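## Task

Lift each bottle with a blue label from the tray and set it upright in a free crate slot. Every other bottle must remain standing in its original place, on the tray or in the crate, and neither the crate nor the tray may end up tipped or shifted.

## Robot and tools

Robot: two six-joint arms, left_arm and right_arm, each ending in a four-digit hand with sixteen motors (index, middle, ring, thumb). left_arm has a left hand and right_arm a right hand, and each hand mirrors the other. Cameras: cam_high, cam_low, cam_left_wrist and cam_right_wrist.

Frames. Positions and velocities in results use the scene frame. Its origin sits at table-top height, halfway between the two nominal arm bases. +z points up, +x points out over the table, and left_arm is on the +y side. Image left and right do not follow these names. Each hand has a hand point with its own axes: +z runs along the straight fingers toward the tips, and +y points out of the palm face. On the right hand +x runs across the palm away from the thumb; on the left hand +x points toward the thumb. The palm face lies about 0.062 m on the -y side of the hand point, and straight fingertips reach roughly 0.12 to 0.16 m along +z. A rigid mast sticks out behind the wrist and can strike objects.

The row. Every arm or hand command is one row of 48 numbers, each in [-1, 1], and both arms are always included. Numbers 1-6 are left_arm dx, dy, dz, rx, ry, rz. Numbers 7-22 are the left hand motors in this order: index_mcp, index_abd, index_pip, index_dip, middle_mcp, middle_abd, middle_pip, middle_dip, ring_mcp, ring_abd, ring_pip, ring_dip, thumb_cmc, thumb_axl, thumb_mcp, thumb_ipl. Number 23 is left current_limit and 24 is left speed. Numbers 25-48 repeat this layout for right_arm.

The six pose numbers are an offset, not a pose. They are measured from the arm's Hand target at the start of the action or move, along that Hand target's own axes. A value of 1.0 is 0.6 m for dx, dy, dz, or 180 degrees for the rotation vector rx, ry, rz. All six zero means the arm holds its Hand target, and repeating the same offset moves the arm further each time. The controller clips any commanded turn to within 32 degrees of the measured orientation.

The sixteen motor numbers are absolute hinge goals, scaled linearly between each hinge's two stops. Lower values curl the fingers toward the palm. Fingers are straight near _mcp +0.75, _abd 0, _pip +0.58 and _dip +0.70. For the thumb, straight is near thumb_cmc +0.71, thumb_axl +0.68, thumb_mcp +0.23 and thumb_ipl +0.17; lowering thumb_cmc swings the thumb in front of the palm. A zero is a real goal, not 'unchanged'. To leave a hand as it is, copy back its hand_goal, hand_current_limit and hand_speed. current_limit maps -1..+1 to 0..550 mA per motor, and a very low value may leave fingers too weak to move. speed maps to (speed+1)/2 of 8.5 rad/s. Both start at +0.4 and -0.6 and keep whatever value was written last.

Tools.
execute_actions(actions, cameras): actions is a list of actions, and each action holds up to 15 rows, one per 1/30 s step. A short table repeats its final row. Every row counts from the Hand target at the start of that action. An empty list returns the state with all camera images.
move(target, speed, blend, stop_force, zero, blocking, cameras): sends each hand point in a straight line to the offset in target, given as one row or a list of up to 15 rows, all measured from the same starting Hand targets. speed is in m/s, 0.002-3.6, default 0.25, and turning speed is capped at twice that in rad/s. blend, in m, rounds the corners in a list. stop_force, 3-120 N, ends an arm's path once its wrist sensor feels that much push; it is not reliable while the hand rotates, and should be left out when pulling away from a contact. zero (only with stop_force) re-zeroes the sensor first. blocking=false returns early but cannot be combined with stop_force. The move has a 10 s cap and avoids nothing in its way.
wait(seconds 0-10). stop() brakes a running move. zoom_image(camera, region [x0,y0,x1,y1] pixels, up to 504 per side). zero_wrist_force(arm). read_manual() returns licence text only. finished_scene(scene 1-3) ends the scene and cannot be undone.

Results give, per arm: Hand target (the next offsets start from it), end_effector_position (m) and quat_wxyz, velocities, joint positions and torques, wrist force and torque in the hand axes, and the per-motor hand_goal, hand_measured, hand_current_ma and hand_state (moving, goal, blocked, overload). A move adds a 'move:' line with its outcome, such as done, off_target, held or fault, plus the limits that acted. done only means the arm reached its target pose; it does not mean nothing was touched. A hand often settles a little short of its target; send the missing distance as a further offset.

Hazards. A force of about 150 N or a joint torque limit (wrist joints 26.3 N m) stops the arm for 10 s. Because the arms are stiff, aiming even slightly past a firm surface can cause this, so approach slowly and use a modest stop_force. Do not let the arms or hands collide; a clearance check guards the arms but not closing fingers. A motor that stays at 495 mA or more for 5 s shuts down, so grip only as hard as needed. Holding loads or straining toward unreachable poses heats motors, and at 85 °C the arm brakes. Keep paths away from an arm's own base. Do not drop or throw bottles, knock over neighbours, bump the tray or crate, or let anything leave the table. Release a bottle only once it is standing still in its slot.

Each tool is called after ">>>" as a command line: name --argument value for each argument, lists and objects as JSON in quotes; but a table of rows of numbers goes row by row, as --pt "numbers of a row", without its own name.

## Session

>>> execute_actions --actions '[]' --cameras '["all"]'

>>> zoom_image --camera "cam_high" --region '[340, 80, 560, 310]'

>>> zoom_image --camera "cam_low" --region '[330, 150, 510, 290]'

Scene clock: 0.00 s.
left_arm: end_effector_position=(+0.6412, -0.0714, +0.2591) hand_goal=(+0.754, +0.000, +0.576, +0.696, +0.754, +0.000, +0.576, +0.696, +0.754, +0.000, +0.576, +0.696, +0.714, +0.678, +0.226, +0.168) hand_measured=(+0.754, +0.000, +0.576, +0.696, +0.754, +0.000, +0.576, +0.696, +0.754, +0.000, +0.576, +0.696, +0.714, +0.678, +0.226, +0.168) hand_current_ma=(+0, +0, +0, +0, +0, +0, +0, +0, +0, +0, +0, +0, +0, +0, +0, +0) hand_state=(goal, goal, goal, goal, goal, goal, goal, goal, goal, goal, goal, goal, goal, goal, goal, goal) hand_current_limit=0.40 hand_speed=-0.60 end_effector_quat_wxyz=(+0.026, +0.707, -0.700, +0.097) | right_arm: end_effector_position=(+0.3674, -0.5237, +0.2399) hand_goal=(+0.754, +0.000, +0.576, +0.696, +0.754, +0.000, +0.576, +0.696, +0.754, +0.000, +0.576, +0.696, +0.714, +0.678, +0.226, +0.168) hand_measured=(+0.754, +0.000, +0.576, +0.696, +0.754, +0.000, +0.576, +0.696, +0.754, +0.000, +0.576, +0.696, +0.714, +0.678, +0.226, +0.168) hand_current_ma=(+0, +0, +0, +0, +0, +0, +0, +0, +0, +0, +0, +0, +0, +0, +0, +0) hand_state=(goal, goal, goal, goal, goal, goal, goal, goal, goal, goal, goal, goal, goal, goal, goal, goal) hand_current_limit=0.40 hand_speed=-0.60 end_effector_quat_wxyz=(-0.142, +0.968, -0.207, -0.010)
Joint positions: left_arm=[2.722 -2.254 -1.002 -1.291 1.455 -3.584] | right_arm=[-0.355 -1.806 2.098 -1.798 -1.292 1.62]
Joint velocities: within noise
Joint torques (N m): no reading
Wrist force (N): no reading
Wrist torque (N m): no reading
Wrist force, peak (N): no reading
Hand target: left_arm +0.6412, -0.0714, +0.2591; +0.026, +0.707, -0.700, +0.097 | right_arm +0.3674, -0.5237, +0.2399; -0.142, +0.968, -0.207, -0.010

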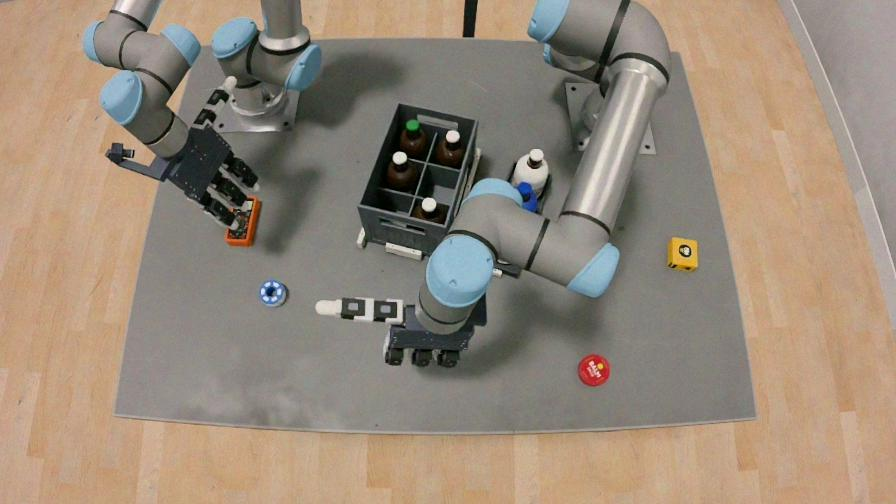

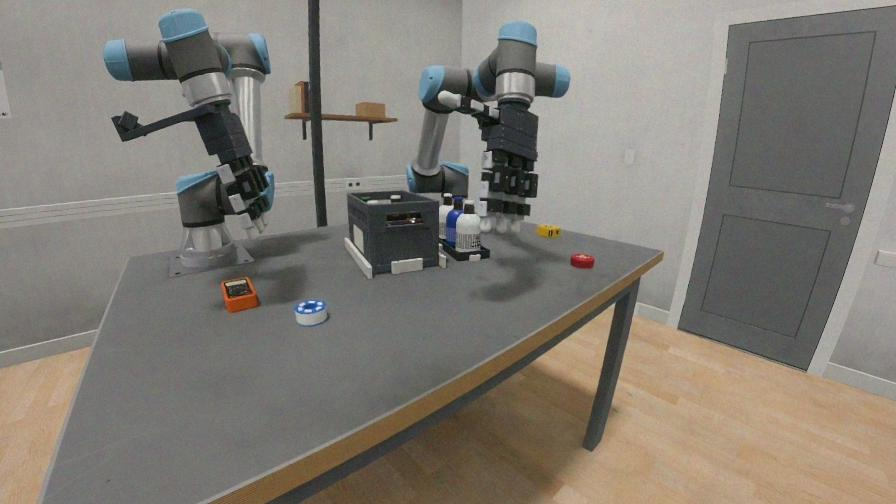

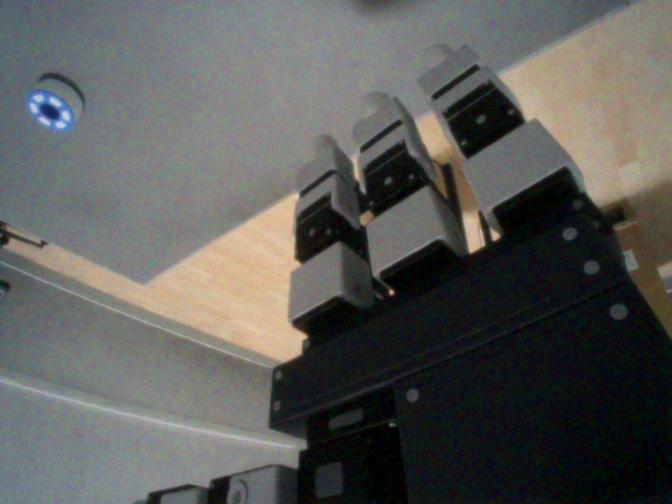

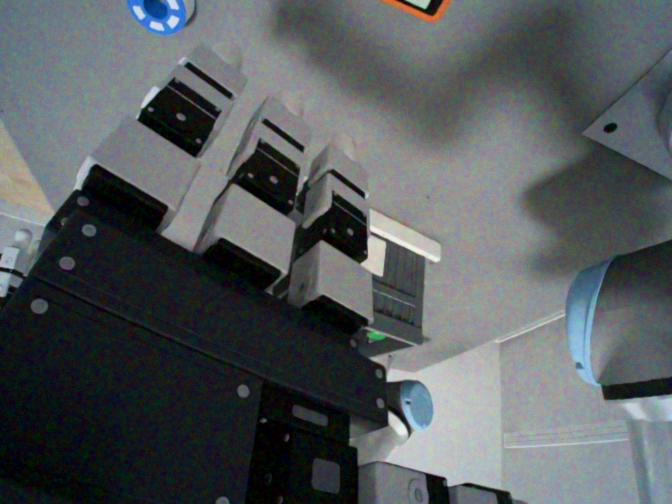

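Scaled by 2.191 from the camera's 896x504 image, which has a finer 1280x720 frame.

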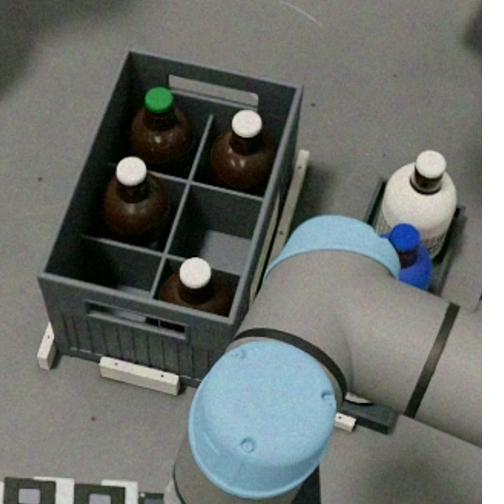

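Scaled by 2.800 from the camera's 896x504 image, which has a finer 1280x720 frame.

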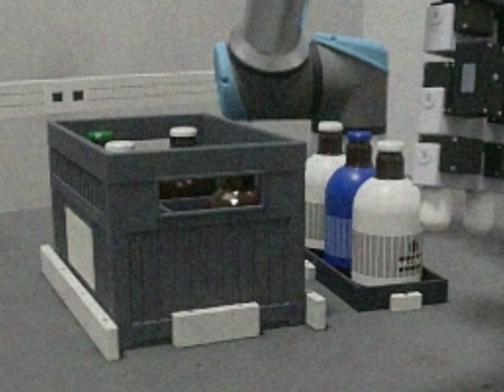

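>>> move --pt "-0.04 0.046 -0.097 0 0 0.3778 0.754 0 0.576 0.696 0.754 0 0.576 0.696 0.754 0 0.576 0.696 0.714 0.678 0.226 0.168 0.4 -0.6 0 0 0 0 0 0 0.754 0 0.576 0.696 0.754 0 0.576 0.696 0.754 0 0.576 0.696 0.714 0.678 0.226 0.168 0.4 -0.6" --pt "-0.08 0.092 -0.194 0 0 0.7556 0.754 0 0.576 0.696 0.754 0 0.576 0.696 0.754 0 0.576 0.696 0.714 0.678 0.226 0.168 0.4 -0.6 0 0 0 0 0 0 0.754 0 0.576 0.696 0.754 0 0.576 0.696 0.754 0 0.576 0.696 0.714 0.678 0.226 0.168 0.4 -0.6" --pt "-0.121 0.138 -0.2907 0 0 -0.8667 0.754 0 0.576 0.696 0.754 0 0.576 0.696 0.754 0 0.576 0.696 0.714 0.678 0.226 0.168 0.4 -0.6 0 0 0 0 0 0 0.754 0 0.576 0.696 0.754 0 0.576 0.696 0.754 0 0.576 0.696 0.714 0.678 0.226 0.168 0.4 -0.6" --speed 0.4 --blend 0.02 --cameras '["cam_high"]'

Scene clock: 64.40 s.
left_arm: end_effector_position=(+0.5410, +0.0287, +0.4091) hand_goal=(+0.754, +0.000, +0.576, +0.696, +0.754, +0.000, +0.576, +0.696, +0.754, +0.000, +0.576, +0.696, +0.714, +0.678, +0.226, +0.168) hand_measured=(+0.754, +0.000, +0.576, +0.696, +0.754, +0.000, +0.576, +0.696, +0.754, +0.000, +0.576, +0.696, +0.714, +0.678, +0.224, +0.168) hand_current_ma=(-3, +0, +2, +0, -3, +0, +2, +0, -3, +0, +2, +0, +1, -2, -10, -1) hand_state=(goal, goal, goal, goal, goal, goal, goal, goal, goal, goal, goal, goal, goal, goal, goal, goal) hand_current_limit=0.40 hand_speed=-0.60 end_effector_quat_wxyz=(+0.101, +0.832, +0.546, -0.005) end_effector_velocity=(+0.001, +0.000, +0.001) end_effector_angular_velocity=(+0.000, -0.003, -0.004) | right_arm: end_effector_position=(+0.3674, -0.5237, +0.2399) hand_goal=(+0.754, +0.000, +0.576, +0.696, +0.754, +0.000, +0.576, +0.696, +0.754, +0.000, +0.576, +0.696, +0.714, +0.678, +0.226, +0.168) hand_measured=(+0.752, +0.000, +0.576, +0.696, +0.752, +0.000, +0.576, +0.696, +0.752, +0.000, +0.576, +0.696, +0.714, +0.678, +0.224, +0.168) hand_current_ma=(-7, +0, +4, +0, -8, +0, +4, +0, -7, +0, +4, +0, +1, -4, -13, -2) hand_state=(goal, goal, goal, goal, goal, goal, goal, goal, goal, goal, goal, goal, goal, goal, goal, goal) hand_current_limit=0.40 hand_speed=-0.60 end_effector_quat_wxyz=(-0.142, +0.968, -0.207, -0.010)
Joint positions: left_arm=[2.658 -1.552 -1.606 -1.381 1.466 -0.088] | right_arm=[-0.355 -1.806 2.098 -1.798 -1.292 1.62]
Joint velocities: left_arm=[0.001 0.001 0.001 0 0.001 0.005] | right_arm=[within noise]
Joint torques (N m): left_arm=[7.53 36.85 14.15 0.51 -1.62 2.01] | right_arm=[-0.48 -11.65 -21.54 -2.26 0.75 -0.11]
Wrist force (N): left_arm=[0.1 -0.3 0.0] | right_arm=[0.0 0.1 -0.1]
Wrist torque (N m): left_arm=[-0.01 0.01 0.00] | right_arm=[0.02 0.00 0.00]
Wrist force, peak (N): left_arm=[0.2 0.6 0.2] | right_arm=[0.2 -0.2 0.0]
Hand target: left_arm +0.5410, +0.0287, +0.4091; +0.101, +0.832, +0.546, -0.005 | right_arm +0.3674, -0.5237, +0.2399; -0.142, +0.968, -0.207, -0.010
Off the commanded pose: left_arm 0.000 m, 0 deg | right_arm 0.000 m, 0 deg.
move: done
Images, in order (width x height): cam_high 896x504.

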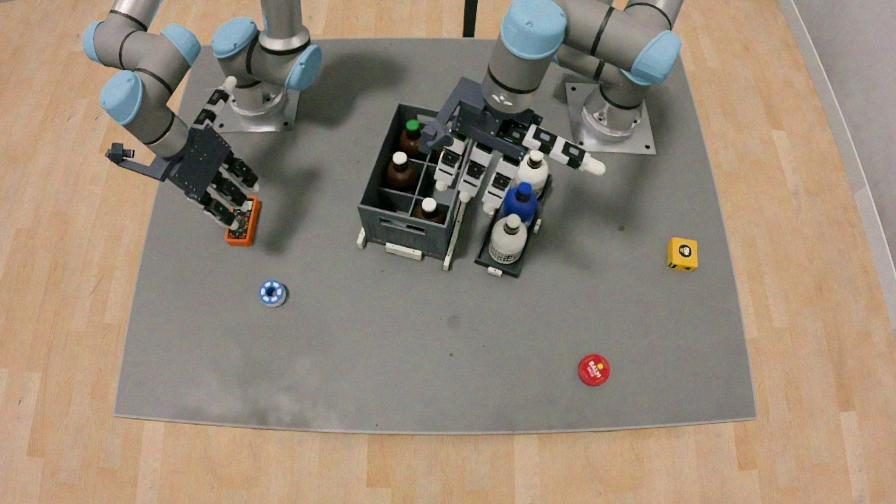

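>>> move --target '[-0.0922,-0.2848,-0.0547,0.3989,-0.1082,-0.2614,0.342,-0.13,-0.445,0.478,0.342,0.13,-0.445,0.478,1.0,0,0.576,0.696,-0.657,0.678,0.225,-0.243,0.4,-0.6,0,0,0,0,0,0,0.754,0,0.576,0.696,0.754,0,0.576,0.696,0.754,0,0.576,0.696,0.714,0.678,0.226,0.168,0.4,-0.6]' --speed 0.35 --cameras '["cam_high"]'

>>> zoom_image --camera "cam_high" --region '[340, 80, 560, 290]'

Scene clock: 87.37 s.
left_arm: end_effector_position=(+0.3600, +0.0497, +0.4201) hand_goal=(+0.342, -0.130, -0.444, +0.478, +0.342, +0.130, -0.444, +0.478, +1.000, +0.000, +0.576, +0.696, -0.656, +0.678, +0.226, -0.242) hand_measured=(+0.340, -0.126, -0.440, +0.482, +0.340, +0.126, -0.438, +0.482, +0.990, +0.000, +0.576, +0.696, -0.652, +0.678, +0.224, -0.240) hand_current_ma=(-8, +12, +16, +11, -7, -9, +18, +10, -35, +0, +1, +0, +11, -2, -10, +6) hand_state=(goal, goal, goal, goal, goal, goal, goal, goal, goal, goal, goal, goal, goal, goal, goal, goal) hand_current_limit=0.40 hand_speed=-0.60 end_effector_quat_wxyz=(-0.317, +0.452, +0.683, -0.478) | right_arm: end_effector_position=(+0.3674, -0.5237, +0.2399) hand_goal=(+0.754, +0.000, +0.576, +0.696, +0.754, +0.000, +0.576, +0.696, +0.754, +0.000, +0.576, +0.696, +0.714, +0.678, +0.226, +0.168) hand_measured=(+0.752, +0.000, +0.576, +0.696, +0.752, +0.000, +0.576, +0.696, +0.752, +0.000, +0.576, +0.696, +0.714, +0.678, +0.224, +0.168) hand_current_ma=(-7, +0, +4, +0, -8, +0, +4, +0, -7, +0, +4, +0, +1, -4, -13, -2) hand_state=(goal, goal, goal, goal, goal, goal, goal, goal, goal, goal, goal, goal, goal, goal, goal, goal) hand_current_limit=0.40 hand_speed=-0.60 end_effector_quat_wxyz=(-0.142, +0.968, -0.207, -0.010)
Joint positions: left_arm=[2.782 -1.874 -1.076 -2.865 0.863 -0.318] | right_arm=[-0.355 -1.806 2.098 -1.798 -1.292 1.62]
Joint torques (N m): left_arm=[8.26 24.66 10.68 -2.06 -1.9 2.46] | right_arm=[-0.57 -12.4 -22.14 -2.38 0.82 0.05]
Wrist force (N): left_arm=[0.7 1.4 0.2] | right_arm=[-0.1 0.2 -0.1]
Wrist torque (N m): left_arm=[0.21 -0.13 -0.20] | right_arm=[0.04 0.02 -0.01]
Wrist force, peak (N): left_arm=[0.5 1.7 0.4] | right_arm=[-0.1 0.2 -0.3]
Hand target: left_arm +0.3600, +0.0498, +0.4201; -0.317, +0.452, +0.683, -0.478 | right_arm +0.3674, -0.5237, +0.2399; -0.142, +0.968, -0.207, -0.010
Off the commanded pose: left_arm 0.000 m, 0 deg | right_arm 0.000 m, 0 deg.
move: done
Images, in order (width x height): cam_high 896x504.

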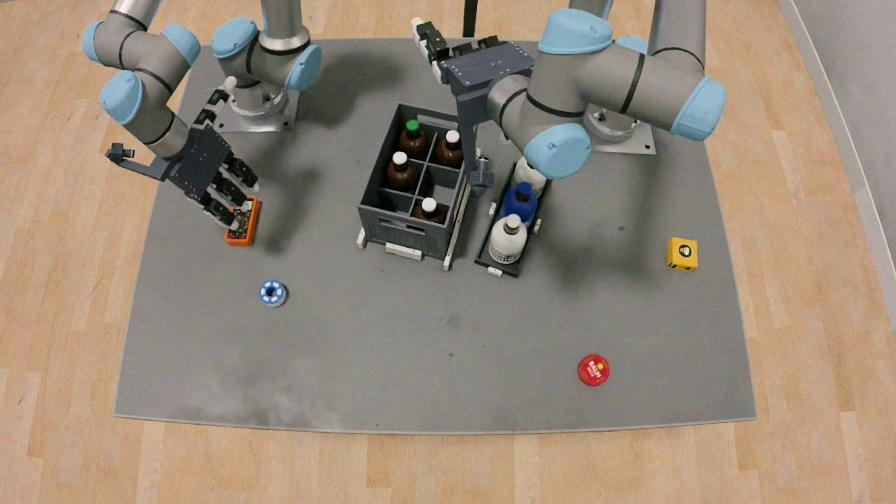

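Scaled by 2.291 from the camera's 896x504 image, which has a finer 1280x720 frame.

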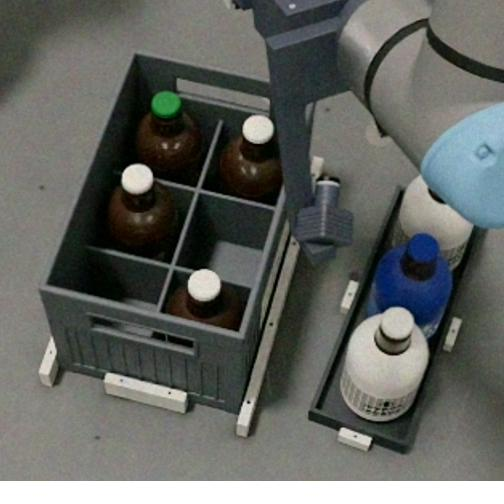

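>>> move --target '[0,0,0,0.1095,-0.132,-0.0233,0.342,-0.13,-0.445,0.478,0.342,0.13,-0.445,0.478,1.0,0,0.576,0.696,-0.657,0.678,0.225,-0.243,0.4,-0.6,0,0,0,0,0,0,0.754,0,0.576,0.696,0.754,0,0.576,0.696,0.754,0,0.576,0.696,0.714,0.678,0.226,0.168,0.4,-0.6]' --speed 0.3

>>> move --pt "-0.0415 0 -0.0045 0 -0.2 0 0.342 -0.13 -0.445 0.478 0.342 0.13 -0.445 0.478 1.0 0 0.576 0.696 -0.657 0.678 0.225 -0.243 0.4 -0.6 0 0 0 0 0 0 0.754 0 0.576 0.696 0.754 0 0.576 0.696 0.754 0 0.576 0.696 0.714 0.678 0.226 0.168 0.4 -0.6" --pt "-0.0829 0 -0.0089 0 -0.4056 0 0.342 -0.13 -0.445 0.478 0.342 0.13 -0.445 0.478 1.0 0 0.576 0.696 -0.657 0.678 0.225 -0.243 0.4 -0.6 0 0 0 0 0 0 0.754 0 0.576 0.696 0.754 0 0.576 0.696 0.754 0 0.576 0.696 0.714 0.678 0.226 0.168 0.4 -0.6" --speed 0.4 --blend 0.02 --cameras '["cam_high"]'

Scene clock: 103.93 s.
left_arm: end_effector_position=(+0.3600, +0.0498, +0.4201) hand_goal=(+0.342, -0.130, -0.444, +0.478, +0.342, +0.130, -0.444, +0.478, +1.000, +0.000, +0.576, +0.696, -0.656, +0.678, +0.226, -0.242) hand_measured=(+0.338, -0.126, -0.440, +0.482, +0.338, +0.126, -0.440, +0.482, +0.990, +0.000, +0.576, +0.696, -0.652, +0.678, +0.224, -0.240) hand_current_ma=(-17, +11, +10, +10, -16, -9, +11, +10, -35, +0, +0, +0, +10, -2, -6, +6) hand_state=(goal, goal, goal, goal, goal, goal, goal, goal, goal, goal, goal, goal, goal, goal, goal, goal) hand_current_limit=0.40 hand_speed=-0.60 end_effector_quat_wxyz=(-0.259, +0.259, +0.658, -0.657) | right_arm: end_effector_position=(+0.3674, -0.5237, +0.2399) hand_goal=(+0.754, +0.000, +0.576, +0.696, +0.754, +0.000, +0.576, +0.696, +0.754, +0.000, +0.576, +0.696, +0.714, +0.678, +0.226, +0.168) hand_measured=(+0.752, +0.000, +0.576, +0.696, +0.752, +0.000, +0.576, +0.696, +0.752, +0.000, +0.576, +0.696, +0.714, +0.678, +0.224, +0.168) hand_current_ma=(-7, +0, +4, +0, -8, +0, +4, +0, -7, +0, +4, +0, +1, -4, -13, -2) hand_state=(goal, goal, goal, goal, goal, goal, goal, goal, goal, goal, goal, goal, goal, goal, goal, goal) hand_current_limit=0.40 hand_speed=-0.60 end_effector_quat_wxyz=(-0.142, +0.968, -0.207, -0.010)
Joint positions: left_arm=[2.962 -1.823 -1.303 -3.155 0.567 -0.003] | right_arm=[-0.355 -1.806 2.098 -1.798 -1.292 1.62]
Joint torques (N m): left_arm=[6.92 21.98 10.28 -3.06 -1.59 2.23] | right_arm=[0.19 -12.1 -22.57 -2.24 1.01 0.11]
Wrist force (N): left_arm=[0.9 1.3 0.0] | right_arm=[0.2 0.1 -0.1]
Wrist torque (N m): left_arm=[0.18 -0.22 -0.20] | right_arm=[0.01 -0.02 0.01]
Wrist force, peak (N): left_arm=[0.6 1.7 0.3] | right_arm=[0.4 0.1 0.0]
Hand target: left_arm +0.3600, +0.0498, +0.4201; -0.259, +0.259, +0.658, -0.658 | right_arm +0.3674, -0.5237, +0.2399; -0.142, +0.968, -0.207, -0.010
Off the commanded pose: left_arm 0.000 m, 0 deg | right_arm 0.000 m, 0 deg.
move: done

Scene clock: 106.50 s.
left_arm: end_effector_position=(+0.4000, +0.0198, +0.4200) hand_goal=(+0.342, -0.130, -0.444, +0.478, +0.342, +0.130, -0.444, +0.478, +1.000, +0.000, +0.576, +0.696, -0.656, +0.678, +0.226, -0.242) hand_measured=(+0.338, -0.126, -0.440, +0.482, +0.338, +0.126, -0.440, +0.482, +0.990, +0.000, +0.576, +0.696, -0.654, +0.678, +0.224, -0.240) hand_current_ma=(-18, +10, +10, +10, -16, -9, +11, +10, -35, +0, +0, +0, +10, -2, -6, +6) hand_state=(goal, goal, goal, goal, goal, goal, goal, goal, goal, goal, goal, goal, goal, goal, goal, goal) hand_current_limit=0.40 hand_speed=-0.60 end_effector_quat_wxyz=(+0.183, -0.183, +0.683, -0.683) | right_arm: end_effector_position=(+0.3674, -0.5237, +0.2399) hand_goal=(+0.754, +0.000, +0.576, +0.696, +0.754, +0.000, +0.576, +0.696, +0.754, +0.000, +0.576, +0.696, +0.714, +0.678, +0.226, +0.168) hand_measured=(+0.752, +0.000, +0.576, +0.696, +0.752, +0.000, +0.576, +0.696, +0.752, +0.000, +0.576, +0.696, +0.714, +0.678, +0.224, +0.168) hand_current_ma=(-7, +0, +4, +0, -8, +0, +4, +0, -7, +0, +4, +0, +1, -4, -13, -2) hand_state=(goal, goal, goal, goal, goal, goal, goal, goal, goal, goal, goal, goal, goal, goal, goal, goal) hand_current_limit=0.40 hand_speed=-0.60 end_effector_quat_wxyz=(-0.142, +0.968, -0.207, -0.010)
Joint positions: left_arm=[2.909 -1.295 -1.824 -3.165 -0.76 0.002] | right_arm=[-0.355 -1.806 2.098 -1.798 -1.292 1.62]
Joint torques (N m): left_arm=[-5.99 23.65 12.12 3.12 -1.51 2.53] | right_arm=[1.06 -13.44 -22.65 -2.29 0.91 0.31]
Wrist force (N): left_arm=[0.7 1.3 0.0] | right_arm=[0.0 0.1 -0.2]
Wrist torque (N m): left_arm=[0.19 -0.19 -0.09] | right_arm=[0.03 0.01 0.00]
Wrist force, peak (N): left_arm=[1.0 1.4 -0.1] | right_arm=[0.2 0.1 0.2]
Hand target: left_arm +0.4000, +0.0197, +0.4200; +0.183, -0.183, +0.683, -0.682 | right_arm +0.3674, -0.5237, +0.2399; -0.142, +0.968, -0.207, -0.010
Off the commanded pose: left_arm 0.000 m, 0 deg | right_arm 0.000 m, 0 deg.
move: done
Images, in order (width x height): cam_high 896x504.

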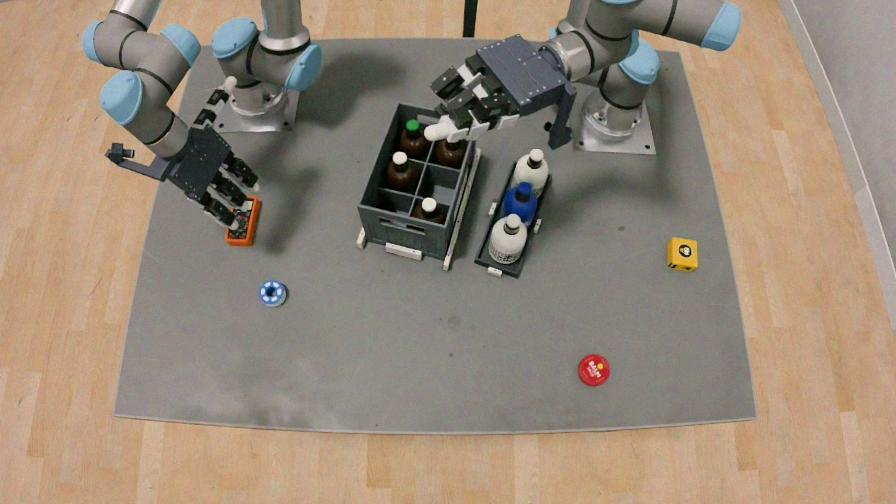

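>>> move --target '[0,0,0,-0.1111,0,0,0.342,-0.13,-0.445,0.478,0.342,0.13,-0.445,0.478,1.0,0,0.576,0.696,-0.657,0.678,0.225,-0.243,0.4,-0.6,0,0,0,0,0,0,0.754,0,0.576,0.696,0.754,0,0.576,0.696,0.754,0,0.576,0.696,0.714,0.678,0.226,0.168,0.4,-0.6]' --speed 0.3 --cameras '["cam_high"]'

>>> zoom_image --camera "cam_high" --region '[460, 130, 580, 290]'

>>> zoom_image --camera "cam_high" --region '[350, 90, 490, 270]'

Scene clock: 113.40 s.
left_arm: end_effector_position=(+0.4000, +0.0198, +0.4200) hand_goal=(+0.342, -0.130, -0.444, +0.478, +0.342, +0.130, -0.444, +0.478, +1.000, +0.000, +0.576, +0.696, -0.656, +0.678, +0.226, -0.242) hand_measured=(+0.336, -0.126, -0.440, +0.482, +0.338, +0.126, -0.440, +0.482, +0.990, +0.000, +0.576, +0.696, -0.654, +0.678, +0.224, -0.240) hand_current_ma=(-18, +10, +10, +10, -16, -9, +11, +10, -35, +0, +0, +0, +10, -2, -6, +6) hand_state=(goal, goal, goal, goal, goal, goal, goal, goal, goal, goal, goal, goal, goal, goal, goal, goal) hand_current_limit=0.40 hand_speed=-0.60 end_effector_quat_wxyz=(+0.149, -0.212, +0.791, -0.554) | right_arm: end_effector_position=(+0.3674, -0.5237, +0.2399) hand_goal=(+0.754, +0.000, +0.576, +0.696, +0.754, +0.000, +0.576, +0.696, +0.754, +0.000, +0.576, +0.696, +0.714, +0.678, +0.226, +0.168) hand_measured=(+0.752, +0.000, +0.576, +0.696, +0.752, +0.000, +0.576, +0.696, +0.752, +0.000, +0.576, +0.696, +0.714, +0.678, +0.224, +0.168) hand_current_ma=(-7, +0, +4, +0, -8, +0, +4, +0, -7, +0, +4, +0, +1, -4, -13, -2) hand_state=(goal, goal, goal, goal, goal, goal, goal, goal, goal, goal, goal, goal, goal, goal, goal, goal) hand_current_limit=0.40 hand_speed=-0.60 end_effector_quat_wxyz=(-0.142, +0.968, -0.207, -0.010)
Joint positions: left_arm=[2.81 -1.514 -1.483 -3.735 -0.911 0.287] | right_arm=[-0.355 -1.806 2.098 -1.798 -1.292 1.62]
Joint torques (N m): left_arm=[-7.77 7.82 28.09 -2.07 -1.04 2.32] | right_arm=[0.89 -12.62 -22.69 -2.21 1.21 -0.09]
Wrist force (N): left_arm=[0.3 1.3 0.4] | right_arm=[-0.1 0.0 0.0]
Wrist torque (N m): left_arm=[0.18 -0.07 -0.22] | right_arm=[0.00 0.00 -0.01]
Wrist force, peak (N): left_arm=[0.9 1.6 0.2] | right_arm=[0.0 0.3 0.1]
Hand target: left_arm +0.4000, +0.0197, +0.4200; +0.148, -0.212, +0.792, -0.553 | right_arm +0.3674, -0.5237, +0.2399; -0.142, +0.968, -0.207, -0.010
Off the commanded pose: left_arm 0.000 m, 0 deg | right_arm 0.000 m, 0 deg.
move: done
Images, in order (width x height): cam_high 896x504.

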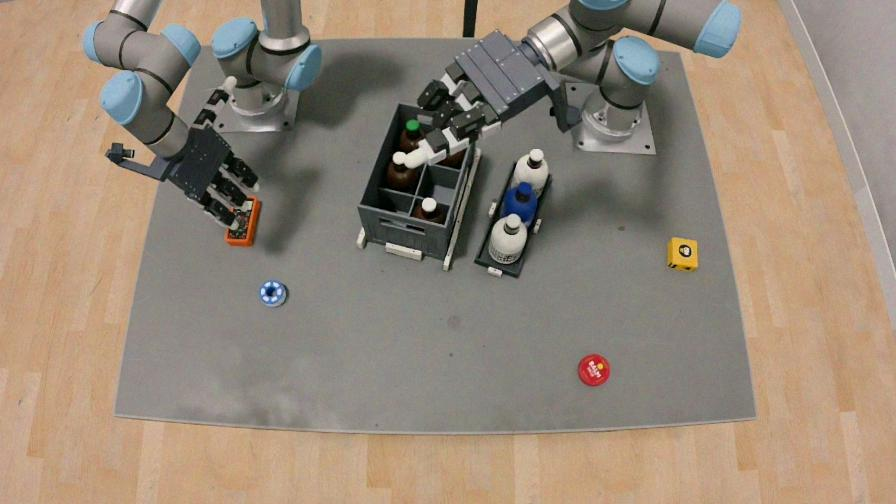

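Scaled by 3.150 from the camera's 896x504 image, which has a finer 1280x720 frame.

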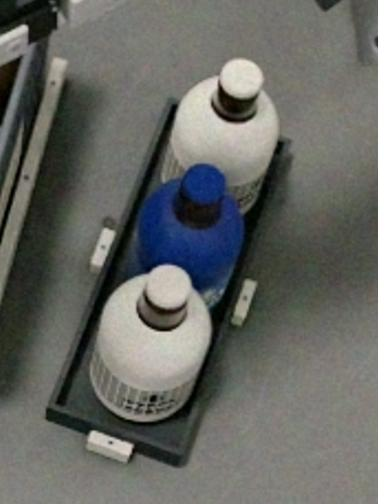

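Scaled by 2.800 from the camera's 896x504 image, which has a finer 1280x720 frame.

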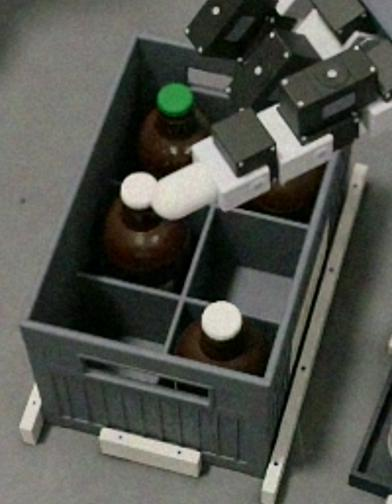

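>>> move --pt "-0.0753 0.3211 -0.054 0 0.0157 0.0057 0.342 -0.13 -0.445 0.478 0.342 0.13 -0.445 0.478 1.0 0 0.576 0.696 -0.657 0.678 0.225 -0.243 0.4 -0.6 0 0 0 0 0 0 0.754 0 0.576 0.696 0.754 0 0.576 0.696 0.754 0 0.576 0.696 0.714 0.678 0.226 0.168 0.4 -0.6" --pt "-0.0753 0.3908 -0.0286 0 0.0157 0.0057 0.342 -0.13 -0.445 0.478 0.342 0.13 -0.445 0.478 1.0 0 0.576 0.696 -0.657 0.678 0.225 -0.243 0.4 -0.6 0 0 0 0 0 0 0.754 0 0.576 0.696 0.754 0 0.576 0.696 0.754 0 0.576 0.696 0.714 0.678 0.226 0.168 0.4 -0.6" --speed '[0.2,0.12]' --blend '[0.01,0]' --cameras '["cam_high","cam_left_wrist","cam_low"]'

>>> zoom_image --camera "cam_high" --region '[440, 100, 600, 280]'

Scene clock: 128.77 s.
left_arm: end_effector_position=(+0.3908, +0.1260, +0.2058) hand_goal=(+0.342, -0.130, -0.444, +0.478, +0.342, +0.130, -0.444, +0.478, +1.000, +0.000, +0.576, +0.696, -0.656, +0.678, +0.226, -0.242) hand_measured=(+0.336, -0.126, -0.440, +0.482, +0.338, +0.126, -0.440, +0.482, +0.990, +0.000, +0.576, +0.696, -0.654, +0.678, +0.224, -0.240) hand_current_ma=(-18, +10, +10, +10, -16, -9, +11, +10, -35, +0, +0, +0, +10, -2, -6, +6) hand_state=(goal, goal, goal, goal, goal, goal, goal, goal, goal, goal, goal, goal, goal, goal, goal, goal) hand_current_limit=0.40 hand_speed=-0.60 end_effector_quat_wxyz=(+0.134, -0.191, +0.797, -0.557) | right_arm: end_effector_position=(+0.3674, -0.5237, +0.2399) hand_goal=(+0.754, +0.000, +0.576, +0.696, +0.754, +0.000, +0.576, +0.696, +0.754, +0.000, +0.576, +0.696, +0.714, +0.678, +0.226, +0.168) hand_measured=(+0.752, +0.000, +0.576, +0.696, +0.752, +0.000, +0.576, +0.696, +0.752, +0.000, +0.576, +0.696, +0.714, +0.678, +0.224, +0.168) hand_current_ma=(-7, +0, +4, +0, -8, +0, +4, +0, -7, +0, +4, +0, +1, -4, -13, -2) hand_state=(goal, goal, goal, goal, goal, goal, goal, goal, goal, goal, goal, goal, goal, goal, goal, goal) hand_current_limit=0.40 hand_speed=-0.60 end_effector_quat_wxyz=(-0.142, +0.968, -0.207, -0.010)
Joint positions: left_arm=[3.191 -1.492 -2.103 -3.411 -0.545 0.648] | right_arm=[-0.355 -1.806 2.098 -1.798 -1.292 1.62]
Joint torques (N m): left_arm=[7.44 2.49 7.27 1.78 2.71 -2.5] | right_arm=[0.85 -14.91 -23.35 -2.17 1.14 0.16]
Wrist force (N): left_arm=[0.4 1.3 0.3] | right_arm=[0.1 0.1 0.0]
Wrist torque (N m): left_arm=[0.19 -0.09 -0.23] | right_arm=[0.01 -0.01 0.01]
Wrist force, peak (N): left_arm=[0.5 2.2 0.6] | right_arm=[0.1 -0.1 -0.3]
Hand target: left_arm +0.3908, +0.1260, +0.2057; +0.134, -0.191, +0.797, -0.557 | right_arm +0.3674, -0.5237, +0.2399; -0.142, +0.968, -0.207, -0.010
Off the commanded pose: left_arm 0.000 m, 0 deg | right_arm 0.000 m, 0 deg.
move: done
Images, in order (width x height): cam_high 896x504, cam_low 896x504, cam_left_wrist 672x504.

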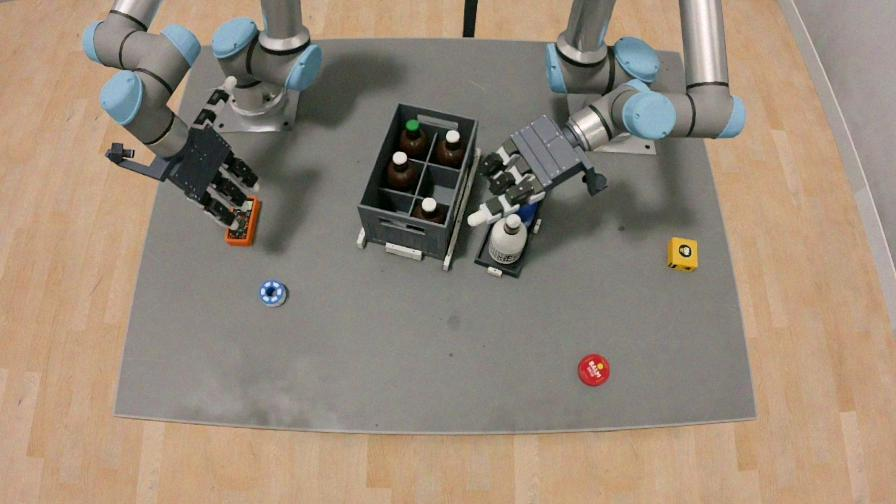

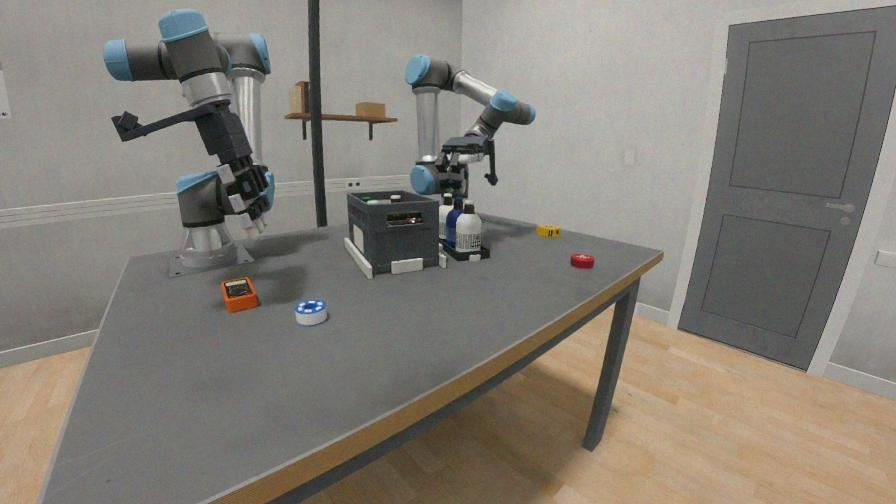

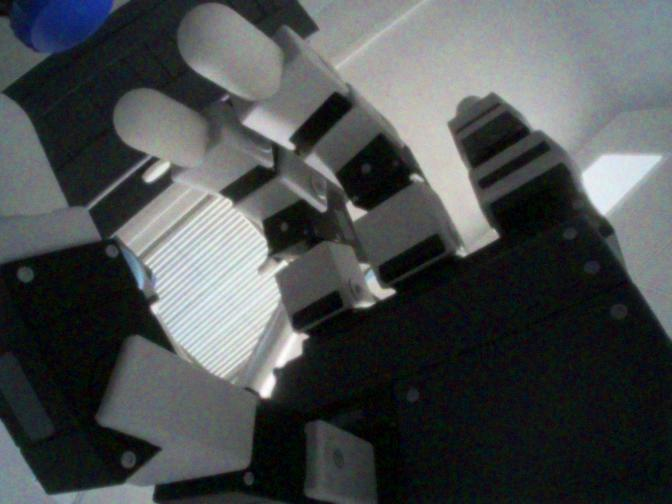

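Scaled by 2.800 from the camera's 896x504 image, which has a finer 1280x720 frame.

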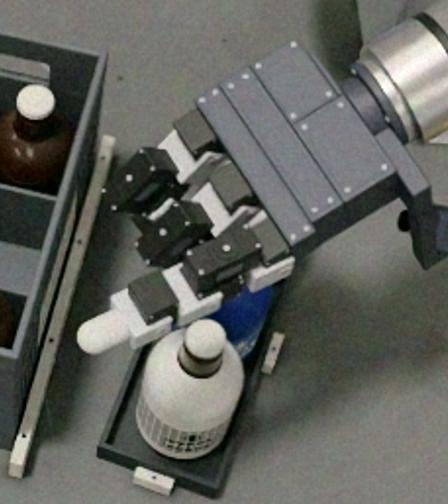

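>>> move --target '[0,0.0719,0.0227,0,0,0,0.342,-0.13,-0.445,0.478,0.342,0.13,-0.445,0.478,1.0,0,0.576,0.696,-0.657,0.678,0.225,-0.243,0.4,-0.6,0,0,0,0,0,0,0.754,0,0.576,0.696,0.754,0,0.576,0.696,0.754,0,0.576,0.696,0.714,0.678,0.226,0.168,0.4,-0.6]' --speed 0.06 --stop_force 4 --cameras '["cam_left_wrist","cam_low"]'

>>> zoom_image --camera "cam_low" --region '[410, 130, 510, 270]'

Scene clock: 135.83 s.
left_arm: end_effector_position=(+0.3899, +0.1278, +0.1605) hand_goal=(+0.342, -0.130, -0.444, +0.478, +0.342, +0.130, -0.444, +0.478, +1.000, +0.000, +0.576, +0.696, -0.656, +0.678, +0.226, -0.242) hand_measured=(+0.336, -0.126, -0.440, +0.482, +0.338, +0.126, -0.440, +0.482, +0.990, +0.000, +0.576, +0.696, -0.654, +0.678, +0.224, -0.240) hand_current_ma=(-18, +10, +10, +10, -16, -9, +11, +10, -35, +0, +0, +0, +10, -2, -6, +6) hand_state=(goal, goal, goal, goal, goal, goal, goal, goal, goal, goal, goal, goal, goal, goal, goal, goal) hand_current_limit=0.40 hand_speed=-0.60 end_effector_quat_wxyz=(+0.134, -0.191, +0.797, -0.557) | right_arm: end_effector_position=(+0.3674, -0.5237, +0.2399) hand_goal=(+0.754, +0.000, +0.576, +0.696, +0.754, +0.000, +0.576, +0.696, +0.754, +0.000, +0.576, +0.696, +0.714, +0.678, +0.226, +0.168) hand_measured=(+0.752, +0.000, +0.576, +0.696, +0.752, +0.000, +0.576, +0.696, +0.752, +0.000, +0.576, +0.696, +0.714, +0.678, +0.224, +0.168) hand_current_ma=(-7, +0, +4, +0, -8, +0, +4, +0, -7, +0, +4, +0, +1, -4, -13, -2) hand_state=(goal, goal, goal, goal, goal, goal, goal, goal, goal, goal, goal, goal, goal, goal, goal, goal) hand_current_limit=0.40 hand_speed=-0.60 end_effector_quat_wxyz=(-0.142, +0.968, -0.207, -0.010)
Joint positions: left_arm=[3.198 -1.554 -2.181 -3.281 -0.539 0.657] | right_arm=[-0.355 -1.806 2.098 -1.798 -1.292 1.62]
Joint torques (N m): left_arm=[2.39 5.83 8.86 1.57 2.57 -2.92] | right_arm=[1.4 -12.91 -23.46 -2.21 1.24 0.12]
Wrist force (N): left_arm=[0.7 1.4 0.5] | right_arm=[0.1 0.2 0.0]
Wrist torque (N m): left_arm=[0.18 -0.12 -0.15] | right_arm=[0.03 -0.02 0.01]
Wrist force, peak (N): left_arm=[0.7 1.8 0.5] | right_arm=[0.3 0.1 -0.1]
Hand target: left_arm +0.3899, +0.1278, +0.1605; +0.134, -0.191, +0.797, -0.557 | right_arm +0.3674, -0.5237, +0.2399; -0.142, +0.968, -0.207, -0.010
Off the commanded pose: left_arm 0.000 m, 0 deg | right_arm 0.000 m, 0 deg.
move: done
Images, in order (width x height): cam_low 896x504, cam_left_wrist 672x504.

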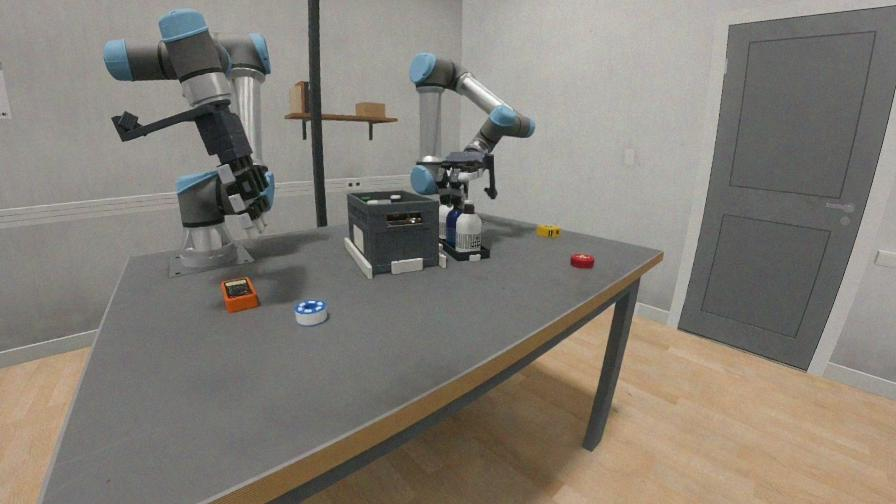

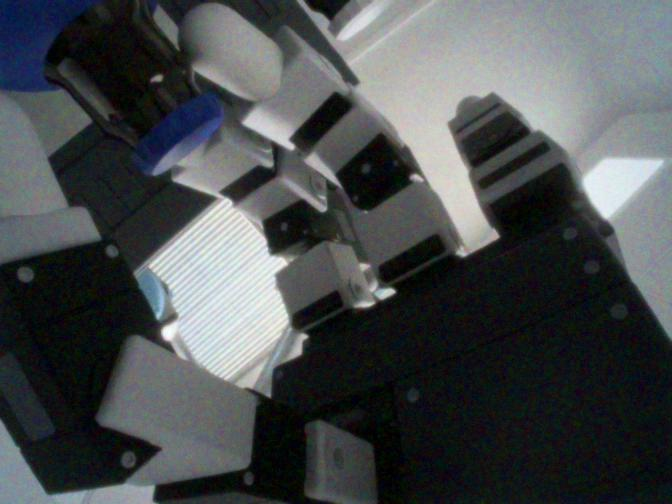

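Scaled by 3.600 from the camera's 896x504 image, which has a finer 1280x720 frame.

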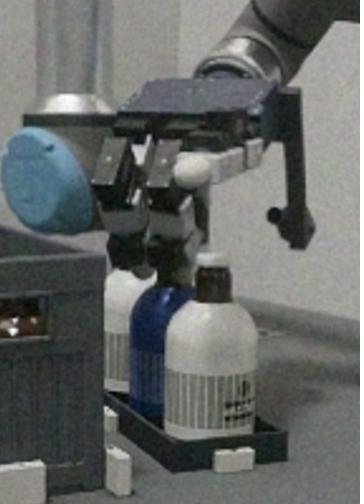

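>>> move --target '[0,0,0,0,0,0,0.26,-0.13,-0.445,0.478,0.26,0.13,-0.445,0.478,1.0,0,0.576,0.696,-0.657,0.678,0.15,-0.243,0.2,-0.9,0,0,0,0,0,0,0.754,0,0.576,0.696,0.754,0,0.576,0.696,0.754,0,0.576,0.696,0.714,0.678,0.226,0.168,0.4,-0.6]'

>>> move --target '[0,0,0,0,0,0,0.16,-0.13,-0.445,0.478,0.16,0.13,-0.445,0.478,1.0,0,0.576,0.696,-0.657,0.678,0.04,-0.243,0.2,-0.94,0,0,0,0,0,0,0.754,0,0.576,0.696,0.754,0,0.576,0.696,0.754,0,0.576,0.696,0.714,0.678,0.226,0.168,0.4,-0.6]' --cameras '["cam_left_wrist"]'

Scene clock: 141.27 s.
left_arm: end_effector_position=(+0.3899, +0.1278, +0.1605) hand_goal=(+0.260, -0.130, -0.444, +0.478, +0.260, +0.130, -0.444, +0.478, +1.000, +0.000, +0.576, +0.696, -0.656, +0.678, +0.150, -0.242) hand_measured=(+0.264, -0.126, -0.440, +0.482, +0.284, +0.126, -0.438, +0.482, +0.990, +0.000, +0.576, +0.696, -0.654, +0.678, +0.152, -0.240) hand_current_ma=(+17, +10, +10, +10, +96, -9, +23, +10, -35, +0, +0, +0, +10, -2, +8, +6) hand_state=(goal, goal, goal, goal, blocked, goal, goal, goal, goal, goal, goal, goal, goal, goal, goal, goal) hand_current_limit=0.20 hand_speed=-0.90 end_effector_quat_wxyz=(+0.134, -0.191, +0.797, -0.557) | right_arm: end_effector_position=(+0.3674, -0.5237, +0.2399) hand_goal=(+0.754, +0.000, +0.576, +0.696, +0.754, +0.000, +0.576, +0.696, +0.754, +0.000, +0.576, +0.696, +0.714, +0.678, +0.226, +0.168) hand_measured=(+0.752, +0.000, +0.576, +0.696, +0.752, +0.000, +0.576, +0.696, +0.752, +0.000, +0.576, +0.696, +0.714, +0.678, +0.224, +0.168) hand_current_ma=(-7, +0, +4, +0, -8, +0, +4, +0, -7, +0, +4, +0, +1, -4, -13, -2) hand_state=(goal, goal, goal, goal, goal, goal, goal, goal, goal, goal, goal, goal, goal, goal, goal, goal) hand_current_limit=0.40 hand_speed=-0.60 end_effector_quat_wxyz=(-0.142, +0.968, -0.207, -0.010)
Joint positions: left_arm=[3.198 -1.554 -2.181 -3.281 -0.539 0.657] | right_arm=[-0.355 -1.806 2.098 -1.798 -1.292 1.62]
Joint torques (N m): left_arm=[-6.46 4.75 6.95 1.06 1.36 -2.87] | right_arm=[-0.02 -12.41 -23.98 -2.4 1.4 0.17]
Wrist force (N): left_arm=[0.6 1.1 1.6] | right_arm=[0.2 0.0 0.0]
Wrist torque (N m): left_arm=[0.19 -0.11 -0.14] | right_arm=[0.00 -0.02 0.01]
Wrist force, peak (N): left_arm=[0.8 1.2 1.6] | right_arm=[0.1 0.3 0.2]
Hand target: left_arm +0.3899, +0.1278, +0.1605; +0.134, -0.191, +0.797, -0.557 | right_arm +0.3674, -0.5237, +0.2399; -0.142, +0.968, -0.207, -0.010
Off the commanded pose: left_arm 0.000 m, 0 deg | right_arm 0.000 m, 0 deg.
move: done

Scene clock: 141.90 s.
left_arm: end_effector_position=(+0.3899, +0.1278, +0.1605) hand_goal=(+0.160, -0.130, -0.444, +0.478, +0.160, +0.130, -0.444, +0.478, +1.000, +0.000, +0.576, +0.696, -0.656, +0.678, +0.040, -0.242) hand_measured=(+0.218, -0.126, -0.434, +0.482, +0.236, +0.124, -0.428, +0.482, +0.990, +0.000, +0.576, +0.696, -0.654, +0.678, +0.124, -0.234) hand_current_ma=(+263, +11, +39, +10, +330, -15, +57, +14, -35, +0, +0, +0, +10, -2, +326, +42) hand_state=(blocked, goal, goal, goal, blocked, goal, goal, goal, goal, goal, goal, goal, goal, goal, blocked, goal) hand_current_limit=0.20 hand_speed=-0.94 end_effector_quat_wxyz=(+0.134, -0.191, +0.797, -0.557) | right_arm: end_effector_position=(+0.3674, -0.5237, +0.2399) hand_goal=(+0.754, +0.000, +0.576, +0.696, +0.754, +0.000, +0.576, +0.696, +0.754, +0.000, +0.576, +0.696, +0.714, +0.678, +0.226, +0.168) hand_measured=(+0.752, +0.000, +0.576, +0.696, +0.752, +0.000, +0.576, +0.696, +0.752, +0.000, +0.576, +0.696, +0.714, +0.678, +0.224, +0.168) hand_current_ma=(-7, +0, +4, +0, -8, +0, +4, +0, -7, +0, +4, +0, +1, -4, -13, -2) hand_state=(goal, goal, goal, goal, goal, goal, goal, goal, goal, goal, goal, goal, goal, goal, goal, goal) hand_current_limit=0.40 hand_speed=-0.60 end_effector_quat_wxyz=(-0.142, +0.968, -0.207, -0.010)
Joint positions: left_arm=[3.198 -1.554 -2.181 -3.281 -0.539 0.657] | right_arm=[-0.355 -1.806 2.098 -1.798 -1.292 1.62]
Joint torques (N m): left_arm=[-6.42 6.68 7.59 0.52 0.83 -2.72] | right_arm=[0.9 -13.2 -24.42 -2.35 1.61 0.23]
Wrist force (N): left_arm=[0.6 -1.8 0.9] | right_arm=[-0.1 0.0 0.0]
Wrist torque (N m): left_arm=[0.04 -0.11 -0.14] | right_arm=[0.00 0.01 -0.01]
Wrist force, peak (N): left_arm=[0.6 1.8 1.5] | right_arm=[0.1 0.2 -0.1]
Hand target: left_arm +0.3899, +0.1278, +0.1605; +0.134, -0.191, +0.797, -0.557 | right_arm +0.3674, -0.5237, +0.2399; -0.142, +0.968, -0.207, -0.010
Off the commanded pose: left_arm 0.000 m, 0 deg | right_arm 0.000 m, 0 deg.
move: done
Images, in order (width x height): cam_left_wrist 672x504.

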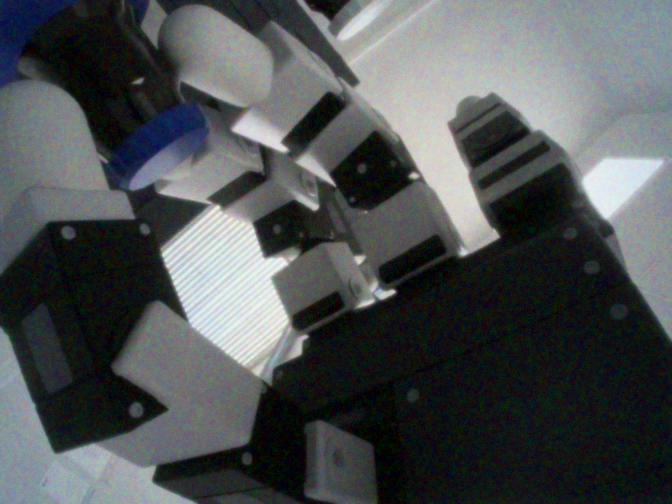

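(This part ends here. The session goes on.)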